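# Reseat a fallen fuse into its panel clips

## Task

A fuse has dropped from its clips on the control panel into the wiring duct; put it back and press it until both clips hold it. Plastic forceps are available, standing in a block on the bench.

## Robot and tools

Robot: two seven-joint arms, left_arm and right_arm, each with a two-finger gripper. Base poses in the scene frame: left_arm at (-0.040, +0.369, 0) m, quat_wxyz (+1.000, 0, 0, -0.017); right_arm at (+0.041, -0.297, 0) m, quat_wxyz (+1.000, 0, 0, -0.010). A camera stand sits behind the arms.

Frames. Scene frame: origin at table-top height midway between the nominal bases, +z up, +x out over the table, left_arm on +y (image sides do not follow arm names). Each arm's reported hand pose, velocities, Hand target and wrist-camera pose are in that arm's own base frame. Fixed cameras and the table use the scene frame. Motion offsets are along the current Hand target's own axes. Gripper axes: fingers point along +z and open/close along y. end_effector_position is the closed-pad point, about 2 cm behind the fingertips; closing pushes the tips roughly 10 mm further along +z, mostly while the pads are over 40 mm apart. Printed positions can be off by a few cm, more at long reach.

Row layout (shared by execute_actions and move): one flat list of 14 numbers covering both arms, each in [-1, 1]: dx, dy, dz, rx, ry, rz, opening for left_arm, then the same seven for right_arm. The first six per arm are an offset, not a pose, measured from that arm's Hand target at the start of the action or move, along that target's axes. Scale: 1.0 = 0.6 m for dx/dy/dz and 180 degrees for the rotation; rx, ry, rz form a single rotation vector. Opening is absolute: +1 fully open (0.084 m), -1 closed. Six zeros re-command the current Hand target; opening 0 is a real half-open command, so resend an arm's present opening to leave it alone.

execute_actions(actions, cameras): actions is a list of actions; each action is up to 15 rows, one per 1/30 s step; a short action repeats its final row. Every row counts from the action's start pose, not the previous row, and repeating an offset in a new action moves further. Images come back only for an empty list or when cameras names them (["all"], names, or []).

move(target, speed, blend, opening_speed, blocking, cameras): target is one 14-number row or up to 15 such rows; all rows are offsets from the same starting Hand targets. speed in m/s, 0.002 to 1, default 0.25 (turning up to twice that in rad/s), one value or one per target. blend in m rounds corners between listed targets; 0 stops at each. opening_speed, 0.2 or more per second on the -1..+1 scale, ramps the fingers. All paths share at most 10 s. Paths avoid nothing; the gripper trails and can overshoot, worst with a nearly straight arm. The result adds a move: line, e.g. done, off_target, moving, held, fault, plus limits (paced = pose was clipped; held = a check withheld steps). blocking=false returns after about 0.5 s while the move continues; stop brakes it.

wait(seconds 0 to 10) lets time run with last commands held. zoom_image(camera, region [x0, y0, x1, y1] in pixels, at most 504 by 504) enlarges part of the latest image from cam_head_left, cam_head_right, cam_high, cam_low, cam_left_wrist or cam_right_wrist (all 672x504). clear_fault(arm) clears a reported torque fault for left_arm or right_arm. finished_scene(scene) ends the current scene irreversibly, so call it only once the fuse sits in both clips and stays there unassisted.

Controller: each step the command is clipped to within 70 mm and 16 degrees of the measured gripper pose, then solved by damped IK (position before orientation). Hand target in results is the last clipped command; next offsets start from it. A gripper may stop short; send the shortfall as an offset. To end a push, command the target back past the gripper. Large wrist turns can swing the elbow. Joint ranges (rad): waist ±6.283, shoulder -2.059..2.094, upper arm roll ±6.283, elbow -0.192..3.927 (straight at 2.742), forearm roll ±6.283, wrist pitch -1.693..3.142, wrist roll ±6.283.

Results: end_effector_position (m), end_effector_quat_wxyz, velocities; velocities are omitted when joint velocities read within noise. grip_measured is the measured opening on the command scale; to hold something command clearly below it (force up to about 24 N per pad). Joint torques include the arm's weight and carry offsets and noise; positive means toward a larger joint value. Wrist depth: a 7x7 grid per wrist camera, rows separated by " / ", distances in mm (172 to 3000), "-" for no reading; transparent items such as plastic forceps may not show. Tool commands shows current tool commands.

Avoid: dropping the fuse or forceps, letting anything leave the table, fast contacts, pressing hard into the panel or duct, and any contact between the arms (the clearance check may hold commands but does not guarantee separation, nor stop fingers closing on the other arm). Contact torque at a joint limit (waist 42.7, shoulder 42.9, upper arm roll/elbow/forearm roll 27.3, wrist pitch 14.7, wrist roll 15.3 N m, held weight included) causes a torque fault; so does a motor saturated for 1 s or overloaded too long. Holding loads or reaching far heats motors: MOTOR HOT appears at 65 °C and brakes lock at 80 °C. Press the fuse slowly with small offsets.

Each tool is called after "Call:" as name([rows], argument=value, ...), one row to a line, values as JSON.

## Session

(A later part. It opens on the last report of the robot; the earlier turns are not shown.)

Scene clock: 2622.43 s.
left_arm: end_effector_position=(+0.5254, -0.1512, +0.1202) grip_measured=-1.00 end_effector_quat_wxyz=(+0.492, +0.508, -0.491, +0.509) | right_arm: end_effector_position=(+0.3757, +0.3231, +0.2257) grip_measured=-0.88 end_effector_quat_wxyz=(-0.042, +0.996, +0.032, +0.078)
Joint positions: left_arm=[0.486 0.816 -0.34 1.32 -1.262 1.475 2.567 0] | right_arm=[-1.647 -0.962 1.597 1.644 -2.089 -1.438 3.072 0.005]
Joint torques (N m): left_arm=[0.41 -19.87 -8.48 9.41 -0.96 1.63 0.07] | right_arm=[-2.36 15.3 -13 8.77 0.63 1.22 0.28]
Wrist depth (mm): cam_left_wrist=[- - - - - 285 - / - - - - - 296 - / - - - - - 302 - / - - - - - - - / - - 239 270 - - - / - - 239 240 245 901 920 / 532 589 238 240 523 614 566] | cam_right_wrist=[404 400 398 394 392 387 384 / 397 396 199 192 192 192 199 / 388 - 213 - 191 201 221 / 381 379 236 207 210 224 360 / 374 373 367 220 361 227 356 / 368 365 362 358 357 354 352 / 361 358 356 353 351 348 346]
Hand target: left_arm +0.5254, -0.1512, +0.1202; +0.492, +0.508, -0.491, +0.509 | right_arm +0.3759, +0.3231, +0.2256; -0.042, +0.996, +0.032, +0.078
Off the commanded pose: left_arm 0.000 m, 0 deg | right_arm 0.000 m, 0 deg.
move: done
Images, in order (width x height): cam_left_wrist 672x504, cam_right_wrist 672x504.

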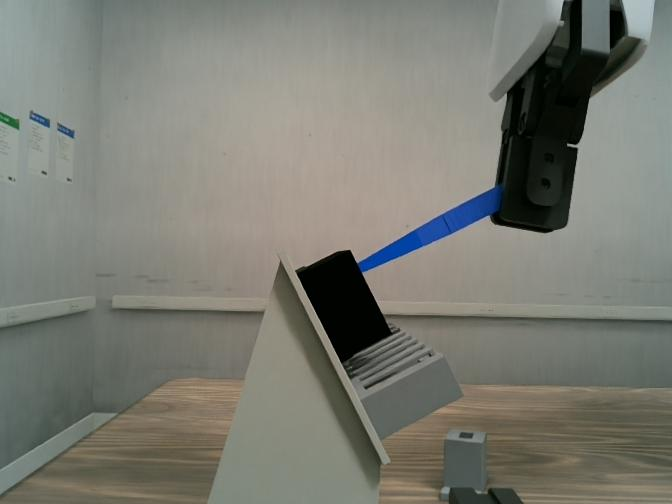

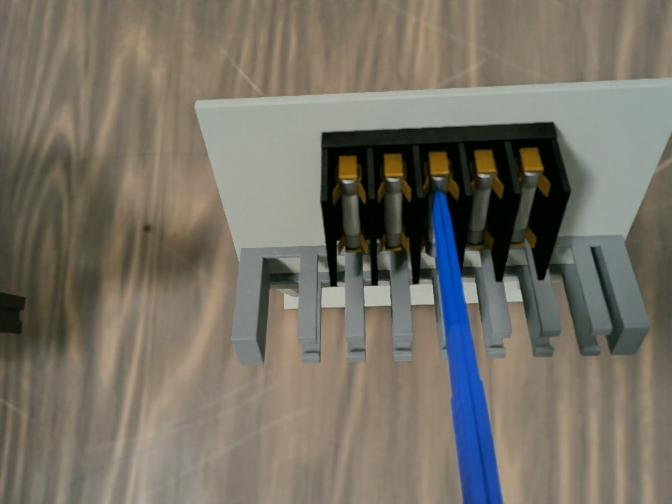

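Call:
move([
  [0, 0, 0, 0, 0, 0, -1, -0.0132, 0, -0.0101, 0, 0, 0, -1],
  [0, 0, 0, 0, 0, 0, -1, -0.0364, 0.0035, 0.0203, 0, 0, 0, -1],
], speed=0.06, cameras=["cam_right_wrist", "cam_left_wrist"])

Call:
zoom_image(camera="cam_right_wrist", region=[380, 60, 500, 200])

Call:
zoom_image(camera="cam_left_wrist", region=[320, 200, 500, 340])

Scene clock: 2634.10 s.
left_arm: end_effector_position=(+0.5254, -0.1512, +0.1202) grip_measured=-1.00 end_effector_quat_wxyz=(+0.492, +0.508, -0.491, +0.509) | right_arm: end_effector_position=(+0.3564, +0.3209, +0.2100) grip_measured=-0.88 end_effector_quat_wxyz=(-0.042, +0.996, +0.032, +0.078)
Joint positions: left_arm=[0.486 0.816 -0.34 1.32 -1.262 1.475 2.567 0] | right_arm=[-1.55 -0.951 1.577 1.515 -2.095 -1.381 3.046 0.005]
Joint torques (N m): left_arm=[0.03 -20.02 -8.46 9.27 -0.86 1.65 0.05] | right_arm=[0.3 15.88 -13.68 9.08 0.43 -1.27 0.1]
Wrist depth (mm): cam_left_wrist=[- - - - - 300 272 / - - - - - 327 287 / - - - - - 303 - / - - - - - 307 - / - - 239 270 - - - / - - 239 240 246 903 920 / 532 587 238 240 524 614 565] | cam_right_wrist=[387 - 182 180 180 180 181 / 380 - 199 178 187 194 205 / 371 369 220 218 198 211 351 / 365 363 213 211 351 215 214 / 359 356 353 349 347 346 344 / 352 350 347 344 342 339 337 / 345 344 340 338 335 334 331]
Hand target: left_arm +0.5254, -0.1512, +0.1202; +0.492, +0.508, -0.491, +0.509 | right_arm +0.3564, +0.3209, +0.2100; -0.042, +0.996, +0.032, +0.078
Off the commanded pose: left_arm 0.000 m, 0 deg | right_arm 0.000 m, 0 deg.
move: done
Images, in order (width x height): cam_left_wrist 672x504, cam_right_wrist 672x504.

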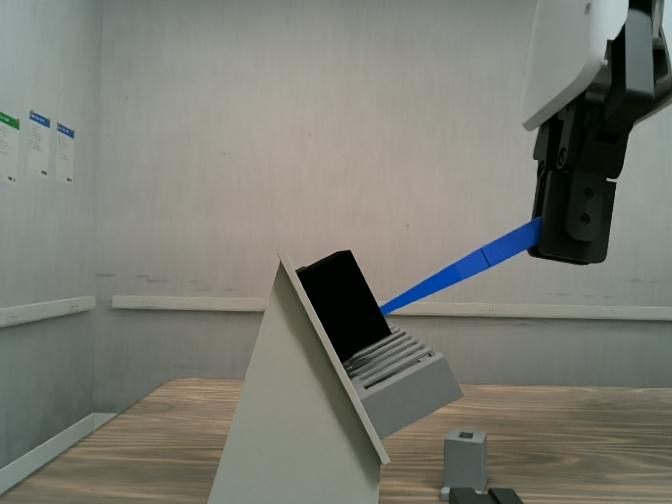

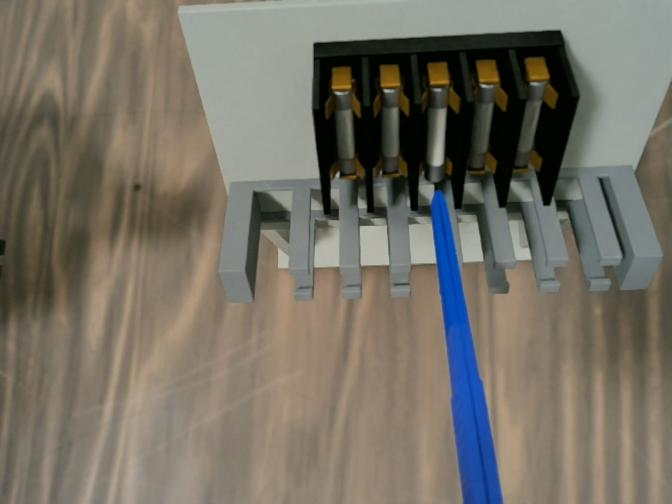

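Scaled by 3.600 from the camera's 672x504 image, which has a finer 960x720 frame.

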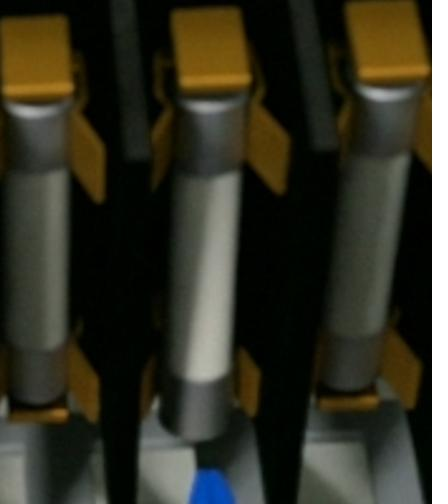

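Scaled by 2.800 from the camera's 672x504 image, which has a finer 960x720 frame.

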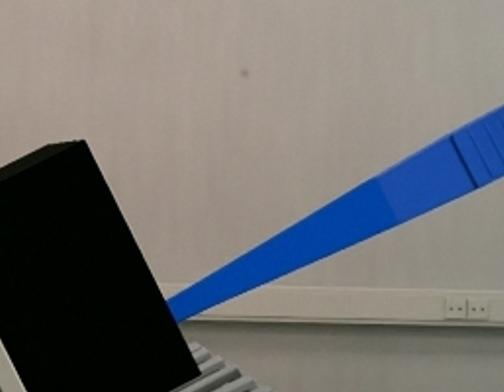

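Call:
move([
  [0, 0, 0, 0, 0, 0, -1, 0.0015, -0.0010, -0.0020, 0, 0, 0, -1],
  [0, 0, 0, 0, 0, 0, -1, 0.0108, -0.0010, 0.0052, 0, 0, 0, -1],
  [0, 0, 0, 0, 0, 0, -1, 0.0153, -0.0010, 0.0087, 0, 0, 0, -1],
], speed=0.03, blend=[0.0005, 0.001, 0], cameras=["cam_right_wrist", "cam_left_wrist"])

Call:
zoom_image(camera="cam_right_wrist", region=[380, 60, 500, 200])

Call:
zoom_image(camera="cam_left_wrist", region=[320, 150, 570, 340])

Scene clock: 2649.60 s.
left_arm: end_effector_position=(+0.5254, -0.1512, +0.1202) grip_measured=-1.00 end_effector_quat_wxyz=(+0.492, +0.508, -0.491, +0.509) | right_arm: end_effector_position=(+0.3662, +0.3225, +0.2064) grip_measured=-0.88 end_effector_quat_wxyz=(-0.042, +0.996, +0.032, +0.079)
Joint positions: left_arm=[0.486 0.816 -0.34 1.32 -1.262 1.475 2.567 0] | right_arm=[-1.592 -0.965 1.599 1.552 -2.082 -1.385 3.047 0.005]
Joint torques (N m): left_arm=[0.2 -19.92 -8.38 9.5 -0.9 1.71 0.08] | right_arm=[-0.94 15.78 -13.21 9.58 0.32 -1.48 0.31]
Wrist depth (mm): cam_left_wrist=[- - - - - 297 270 / - - - - - 305 284 / - - - - - 303 - / - - - - 306 317 - / - - 240 270 - - - / - - 239 239 246 903 921 / 532 588 238 240 523 615 564] | cam_right_wrist=[383 382 378 174 371 174 174 / 374 - 186 177 175 174 191 / 368 - 213 - 189 212 213 / 362 359 211 207 229 227 206 / 357 351 347 213 344 341 336 / 349 346 343 341 338 335 333 / 342 340 338 334 332 330 327]
Hand target: left_arm +0.5254, -0.1512, +0.1202; +0.492, +0.508, -0.491, +0.509 | right_arm +0.3662, +0.3225, +0.2064; -0.042, +0.996, +0.032, +0.078
Off the commanded pose: left_arm 0.000 m, 0 deg | right_arm 0.000 m, 0 deg.
move: done
Images, in order (width x height): cam_left_wrist 672x504, cam_right_wrist 672x504.

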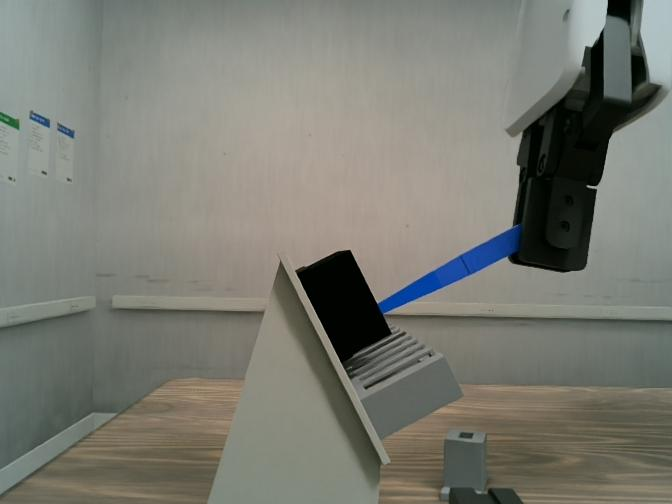

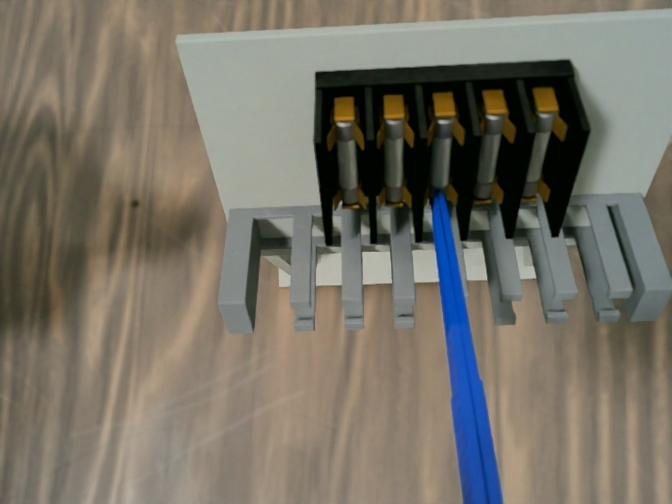

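Scaled by 3.600 from the camera's 672x504 image, which has a finer 960x720 frame.

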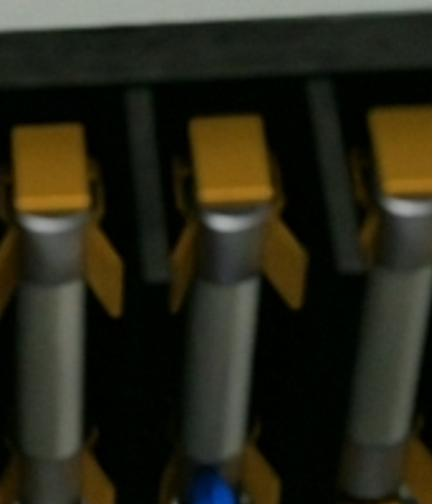

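Scaled by 2.016 from the camera's 672x504 image, which has a finer 960x720 frame.

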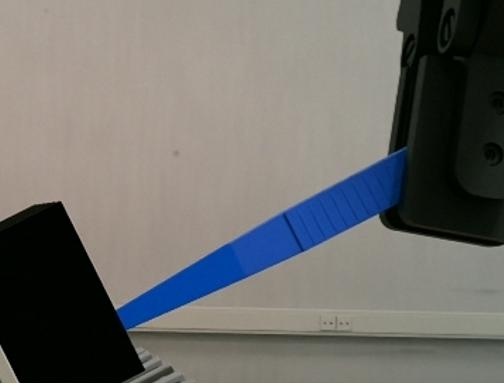

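Call:
move(target=[0, 0, 0, 0, 0, 0, -1, -0.0397, 0, -0.0304, 0, 0, 0, -1], speed=0.12, cameras=["cam_right_wrist", "cam_high"])

Call:
zoom_image(camera="cam_right_wrist", region=[340, 0, 560, 200])

Scene clock: 2655.13 s.
left_arm: end_effector_position=(+0.5254, -0.1512, +0.1202) grip_measured=-1.00 end_effector_quat_wxyz=(+0.492, +0.508, -0.491, +0.509) | right_arm: end_effector_position=(+0.3399, +0.3195, +0.2205) grip_measured=-0.88 end_effector_quat_wxyz=(-0.042, +0.996, +0.032, +0.078)
Joint positions: left_arm=[0.486 0.816 -0.34 1.32 -1.262 1.475 2.567 0] | right_arm=[-1.483 -0.929 1.536 1.471 -2.12 -1.386 3.055 0.005]
Joint torques (N m): left_arm=[0.15 -19.69 -8.37 9.22 -1.11 1.64 0.15] | right_arm=[0.12 14.77 -13.41 9.24 0.1 -1.25 0.29]
Wrist depth (mm): cam_left_wrist=[- - - - - - 282 / - - - - - 349 296 / - - - - - - 305 / - - - - - - - / - - 240 270 - - - / - - 239 240 246 904 918 / 530 587 238 240 522 615 566] | cam_right_wrist=[398 - 204 195 194 192 210 / 391 387 224 214 207 214 368 / 382 381 247 224 257 221 362 / 377 373 369 365 362 360 359 / 370 367 364 361 358 356 354 / 363 360 357 355 353 349 347 / 356 353 352 349 346 343 341]
Hand target: left_arm +0.5254, -0.1512, +0.1202; +0.492, +0.508, -0.491, +0.509 | right_arm +0.3399, +0.3195, +0.2205; -0.042, +0.996, +0.032, +0.078
Off the commanded pose: left_arm 0.000 m, 0 deg | right_arm 0.000 m, 0 deg.
move: done
Images, in order (width x height): cam_high 672x504, cam_right_wrist 672x504.

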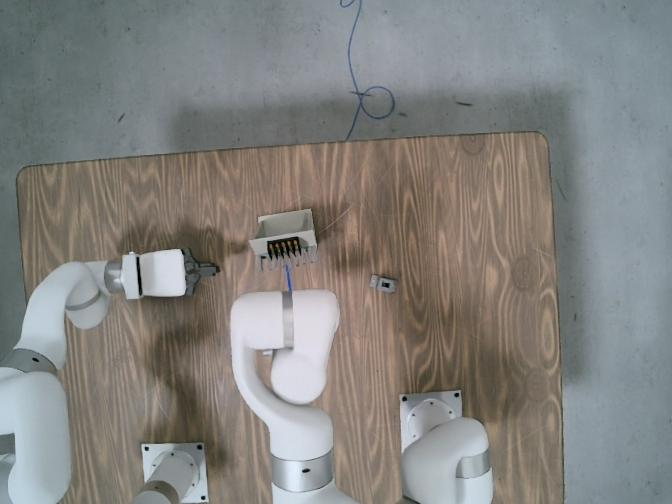

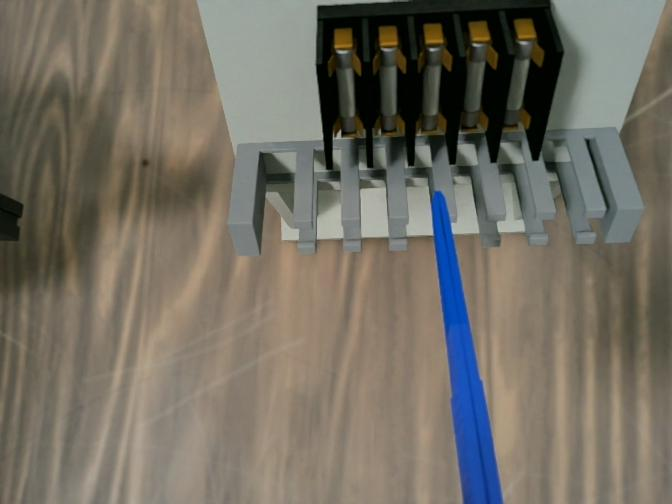

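Scaled by 2.291 from the camera's 672x504 image, which has a finer 960x720 frame.

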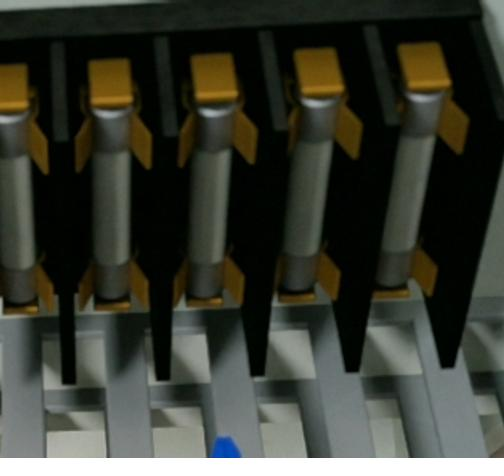

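Call:
move([
  [0, 0, 0, 0, 0, 0, -1, -0.0397, 0, -0.0304, 0, 0, 0, -1],
  [0, 0, 0, 0, 0, 0, -1, -0.1565, 0.1727, 0.1645, 0, 0.0889, 0, -1],
  [0, 0, 0, 0, 0, 0, -1, -0.1753, 0.1820, 0.2805, 0, 0.0889, 0, -1],
], speed=[0.15, 0.2, 0.1], blend=[0.01, 0.01, 0], cameras=["cam_right_wrist", "cam_left_wrist", "cam_low"])

Call:
zoom_image(camera="cam_left_wrist", region=[400, 250, 672, 504])

Scene clock: 2685.07 s.
left_arm: end_effector_position=(+0.5254, -0.1512, +0.1202) grip_measured=-1.00 end_effector_quat_wxyz=(+0.492, +0.508, -0.491, +0.509) | right_arm: end_effector_position=(+0.2697, +0.2200, +0.0295) grip_measured=-0.88 end_effector_quat_wxyz=(-0.046, +0.975, +0.025, +0.216)
Joint positions: left_arm=[0.486 0.816 -0.34 1.32 -1.262 1.475 2.567 0] | right_arm=[-0.98 -0.68 1.553 0.348 -1.352 -0.488 2.105 0.005]
Joint torques (N m): left_arm=[0.09 -19.96 -8.59 9.35 -0.91 1.58 0.15] | right_arm=[0.24 5.43 -7.88 8.6 1.54 -1.64 -0.09]
Wrist depth (mm): cam_left_wrist=[- - - - - - - / - - - - - - 450 / - - - - - - 470 / - - - - - - - / - - 239 270 - - - / - - 238 240 246 904 430 / 531 588 238 240 523 617 459] | cam_right_wrist=[242 239 236 235 232 230 228 / 228 226 223 222 217 217 216 / 213 211 210 208 206 205 203 / 203 201 200 198 196 195 194 / 194 192 191 189 189 187 185 / 185 182 182 181 181 178 177 / 175 175 175 174 - - -]
Hand target: left_arm +0.5254, -0.1512, +0.1202; +0.492, +0.508, -0.491, +0.509 | right_arm +0.2697, +0.2200, +0.0295; -0.046, +0.975, +0.025, +0.216
Off the commanded pose: left_arm 0.000 m, 0 deg | right_arm 0.000 m, 0 deg.
move: done
Images, in order (width x height): cam_low 672x504, cam_left_wrist 672x504, cam_right_wrist 672x504.

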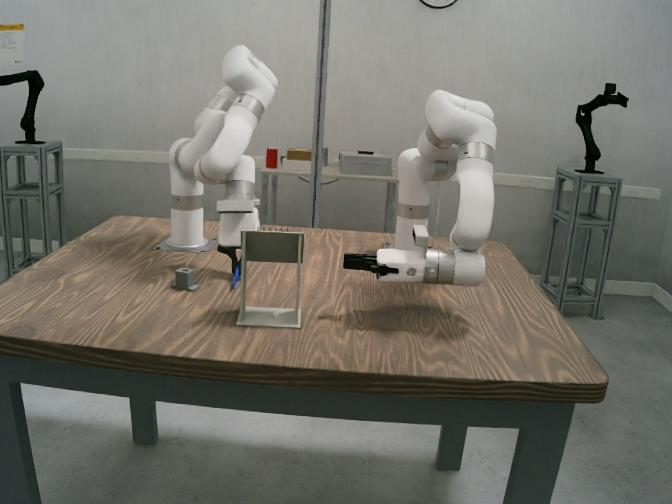

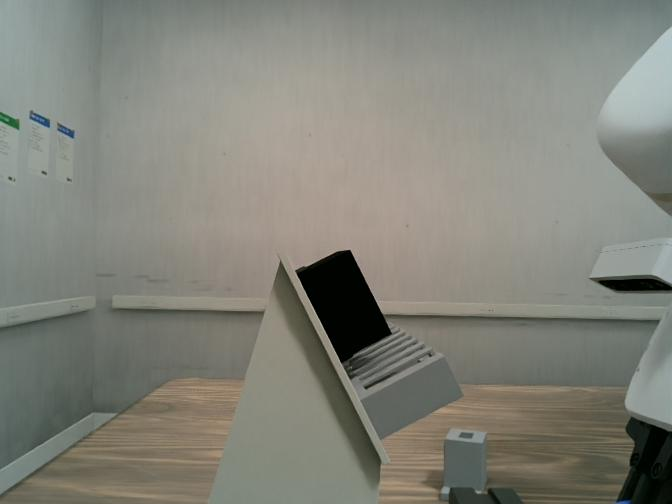

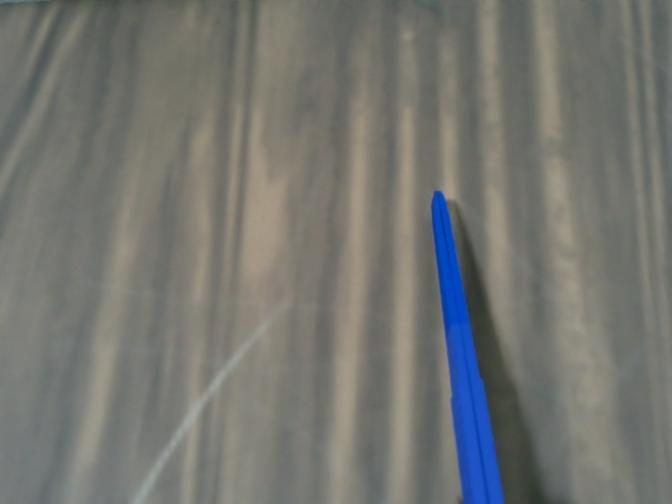

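Scaled by 1.853 from the camera's 672x504 image, which has a finer 960x720 frame.

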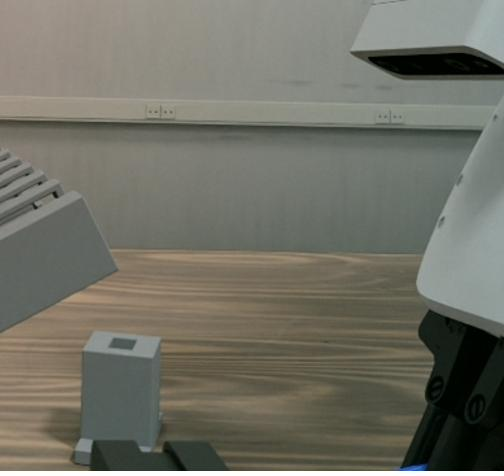

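Call:
move(target=[0, 0, 0, 0, 0, 0, -1, 0, 0, 0, 0, 0, 0, -0.6], opening_speed=0.6, cameras=["cam_high"])

Call:
move(target=[0, 0, 0, 0, 0, 0, -1, 0, 0, -0.13, 0, 0, 0, -0.5], speed=0.2, cameras=["cam_high", "cam_right_wrist", "cam_head_left"])

Call:
zoom_image(camera="cam_high", region=[230, 190, 380, 340])

Scene clock: 2691.13 s.
left_arm: end_effector_position=(+0.5254, -0.1512, +0.1202) grip_measured=-1.00 end_effector_quat_wxyz=(+0.492, +0.508, -0.491, +0.509) | right_arm: end_effector_position=(+0.2697, +0.2200, +0.0295) grip_measured=-0.62 end_effector_quat_wxyz=(-0.046, +0.975, +0.025, +0.216)
Joint positions: left_arm=[0.486 0.816 -0.34 1.32 -1.262 1.475 2.567 0] | right_arm=[-0.98 -0.68 1.553 0.348 -1.352 -0.488 2.105 0.017]
Joint torques (N m): left_arm=[0.37 -19.91 -8.41 9.08 -0.78 1.61 0.11] | right_arm=[0.33 5.39 -7.83 8.96 1.2 -1.55 0.04]
Wrist depth (mm): cam_left_wrist=[- - - - - - - / - - - - - - 452 / - - - - - - 470 / - - - - - - - / - - 240 270 - - - / - - 239 240 246 902 431 / 531 588 238 241 524 615 428] | cam_right_wrist=[241 239 236 234 232 230 228 / 227 225 224 222 217 217 216 / 213 211 210 208 206 205 203 / 203 201 200 198 197 195 194 / 194 192 191 189 188 187 185 / 185 182 182 181 180 178 177 / 176 175 175 174 173 - -]
Hand target: left_arm +0.5254, -0.1512, +0.1202; +0.492, +0.508, -0.491, +0.509 | right_arm +0.2697, +0.2200, +0.0295; -0.046, +0.975, +0.025, +0.216
Off the commanded pose: left_arm 0.000 m, 0 deg | right_arm 0.000 m, 0 deg.
move: done
Images, in order (width x height): cam_high 672x504.

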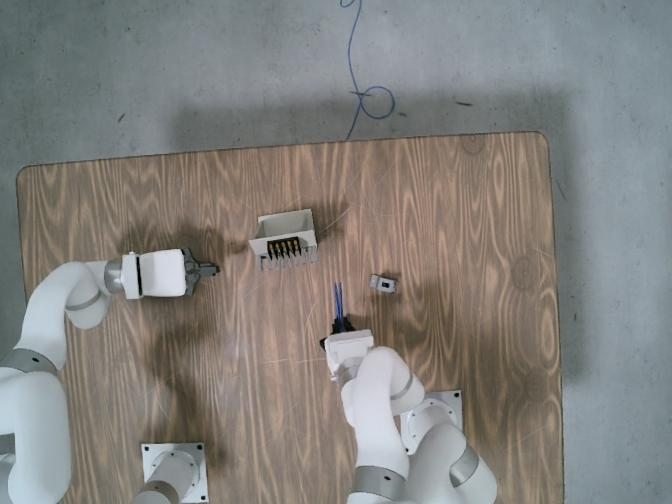

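Scene clock: 2692.37 s.
left_arm: end_effector_position=(+0.5254, -0.1512, +0.1202) grip_measured=-1.00 end_effector_quat_wxyz=(+0.492, +0.508, -0.491, +0.509) | right_arm: end_effector_position=(+0.2370, +0.2121, +0.0999) grip_measured=-0.52 end_effector_quat_wxyz=(-0.046, +0.975, +0.025, +0.216)
Joint positions: left_arm=[0.486 0.816 -0.34 1.32 -1.262 1.475 2.567 0] | right_arm=[-0.681 -0.892 1.174 0.414 -1.895 -0.724 2.644 0.021]
Joint torques (N m): left_arm=[0.31 -20.01 -8.55 9.3 -0.99 1.48 0.21] | right_arm=[-0.42 4.59 -9.01 11.22 0.43 -1.1 0.36]
Wrist depth (mm): cam_left_wrist=[- - - - - - - / - - - - - - - / - - - - - - - / - - - - - - - / - - 239 270 - - - / - - 239 239 246 899 792 / 531 590 238 240 523 615 564] | cam_right_wrist=[331 330 326 326 325 321 319 / 318 315 313 310 307 304 301 / 298 296 293 291 289 285 284 / 284 282 279 278 275 273 267 / 271 269 267 265 257 261 259 / 259 257 255 253 248 249 248 / 246 244 242 240 236 237 235]
Hand target: left_arm +0.5254, -0.1512, +0.1202; +0.492, +0.508, -0.491, +0.509 | right_arm +0.2370, +0.2121, +0.0999; -0.046, +0.975, +0.025, +0.216
Off the commanded pose: left_arm 0.000 m, 0 deg | right_arm 0.000 m, 0 deg.
move: done
Images, in order (width x height): cam_head_left 672x504, cam_high 672x504, cam_right_wrist 672x504.

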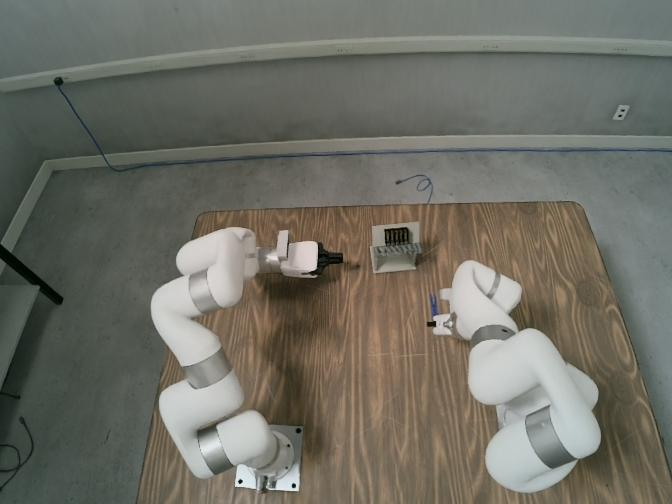

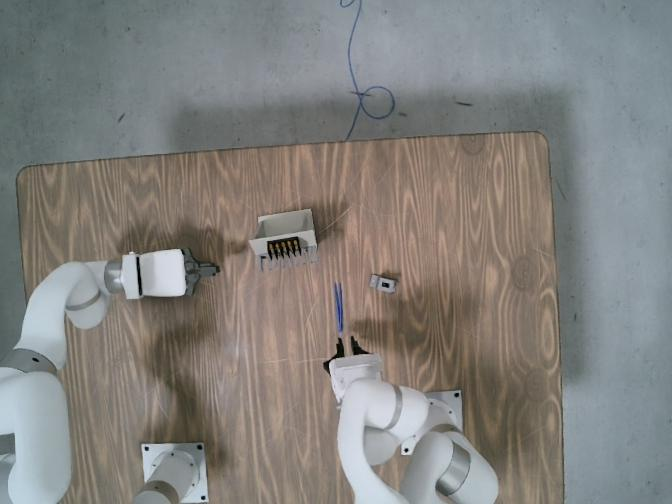

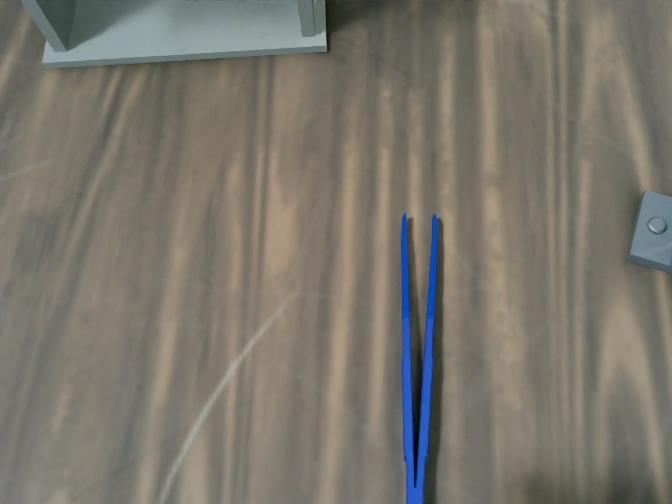

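Scaled by 3.360 from the camera's 672x504 image, which has a finer 960x720 frame.

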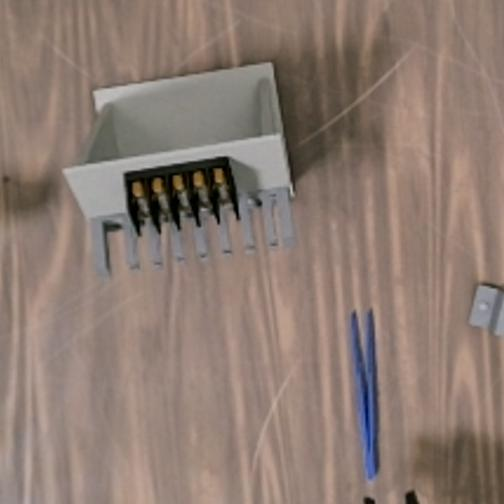

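Fuse is seated in both clips, and the forceps lie on the table. Finishing scene 1.

Call:
finished_scene(scene=1)

The scene is finished: the task was done.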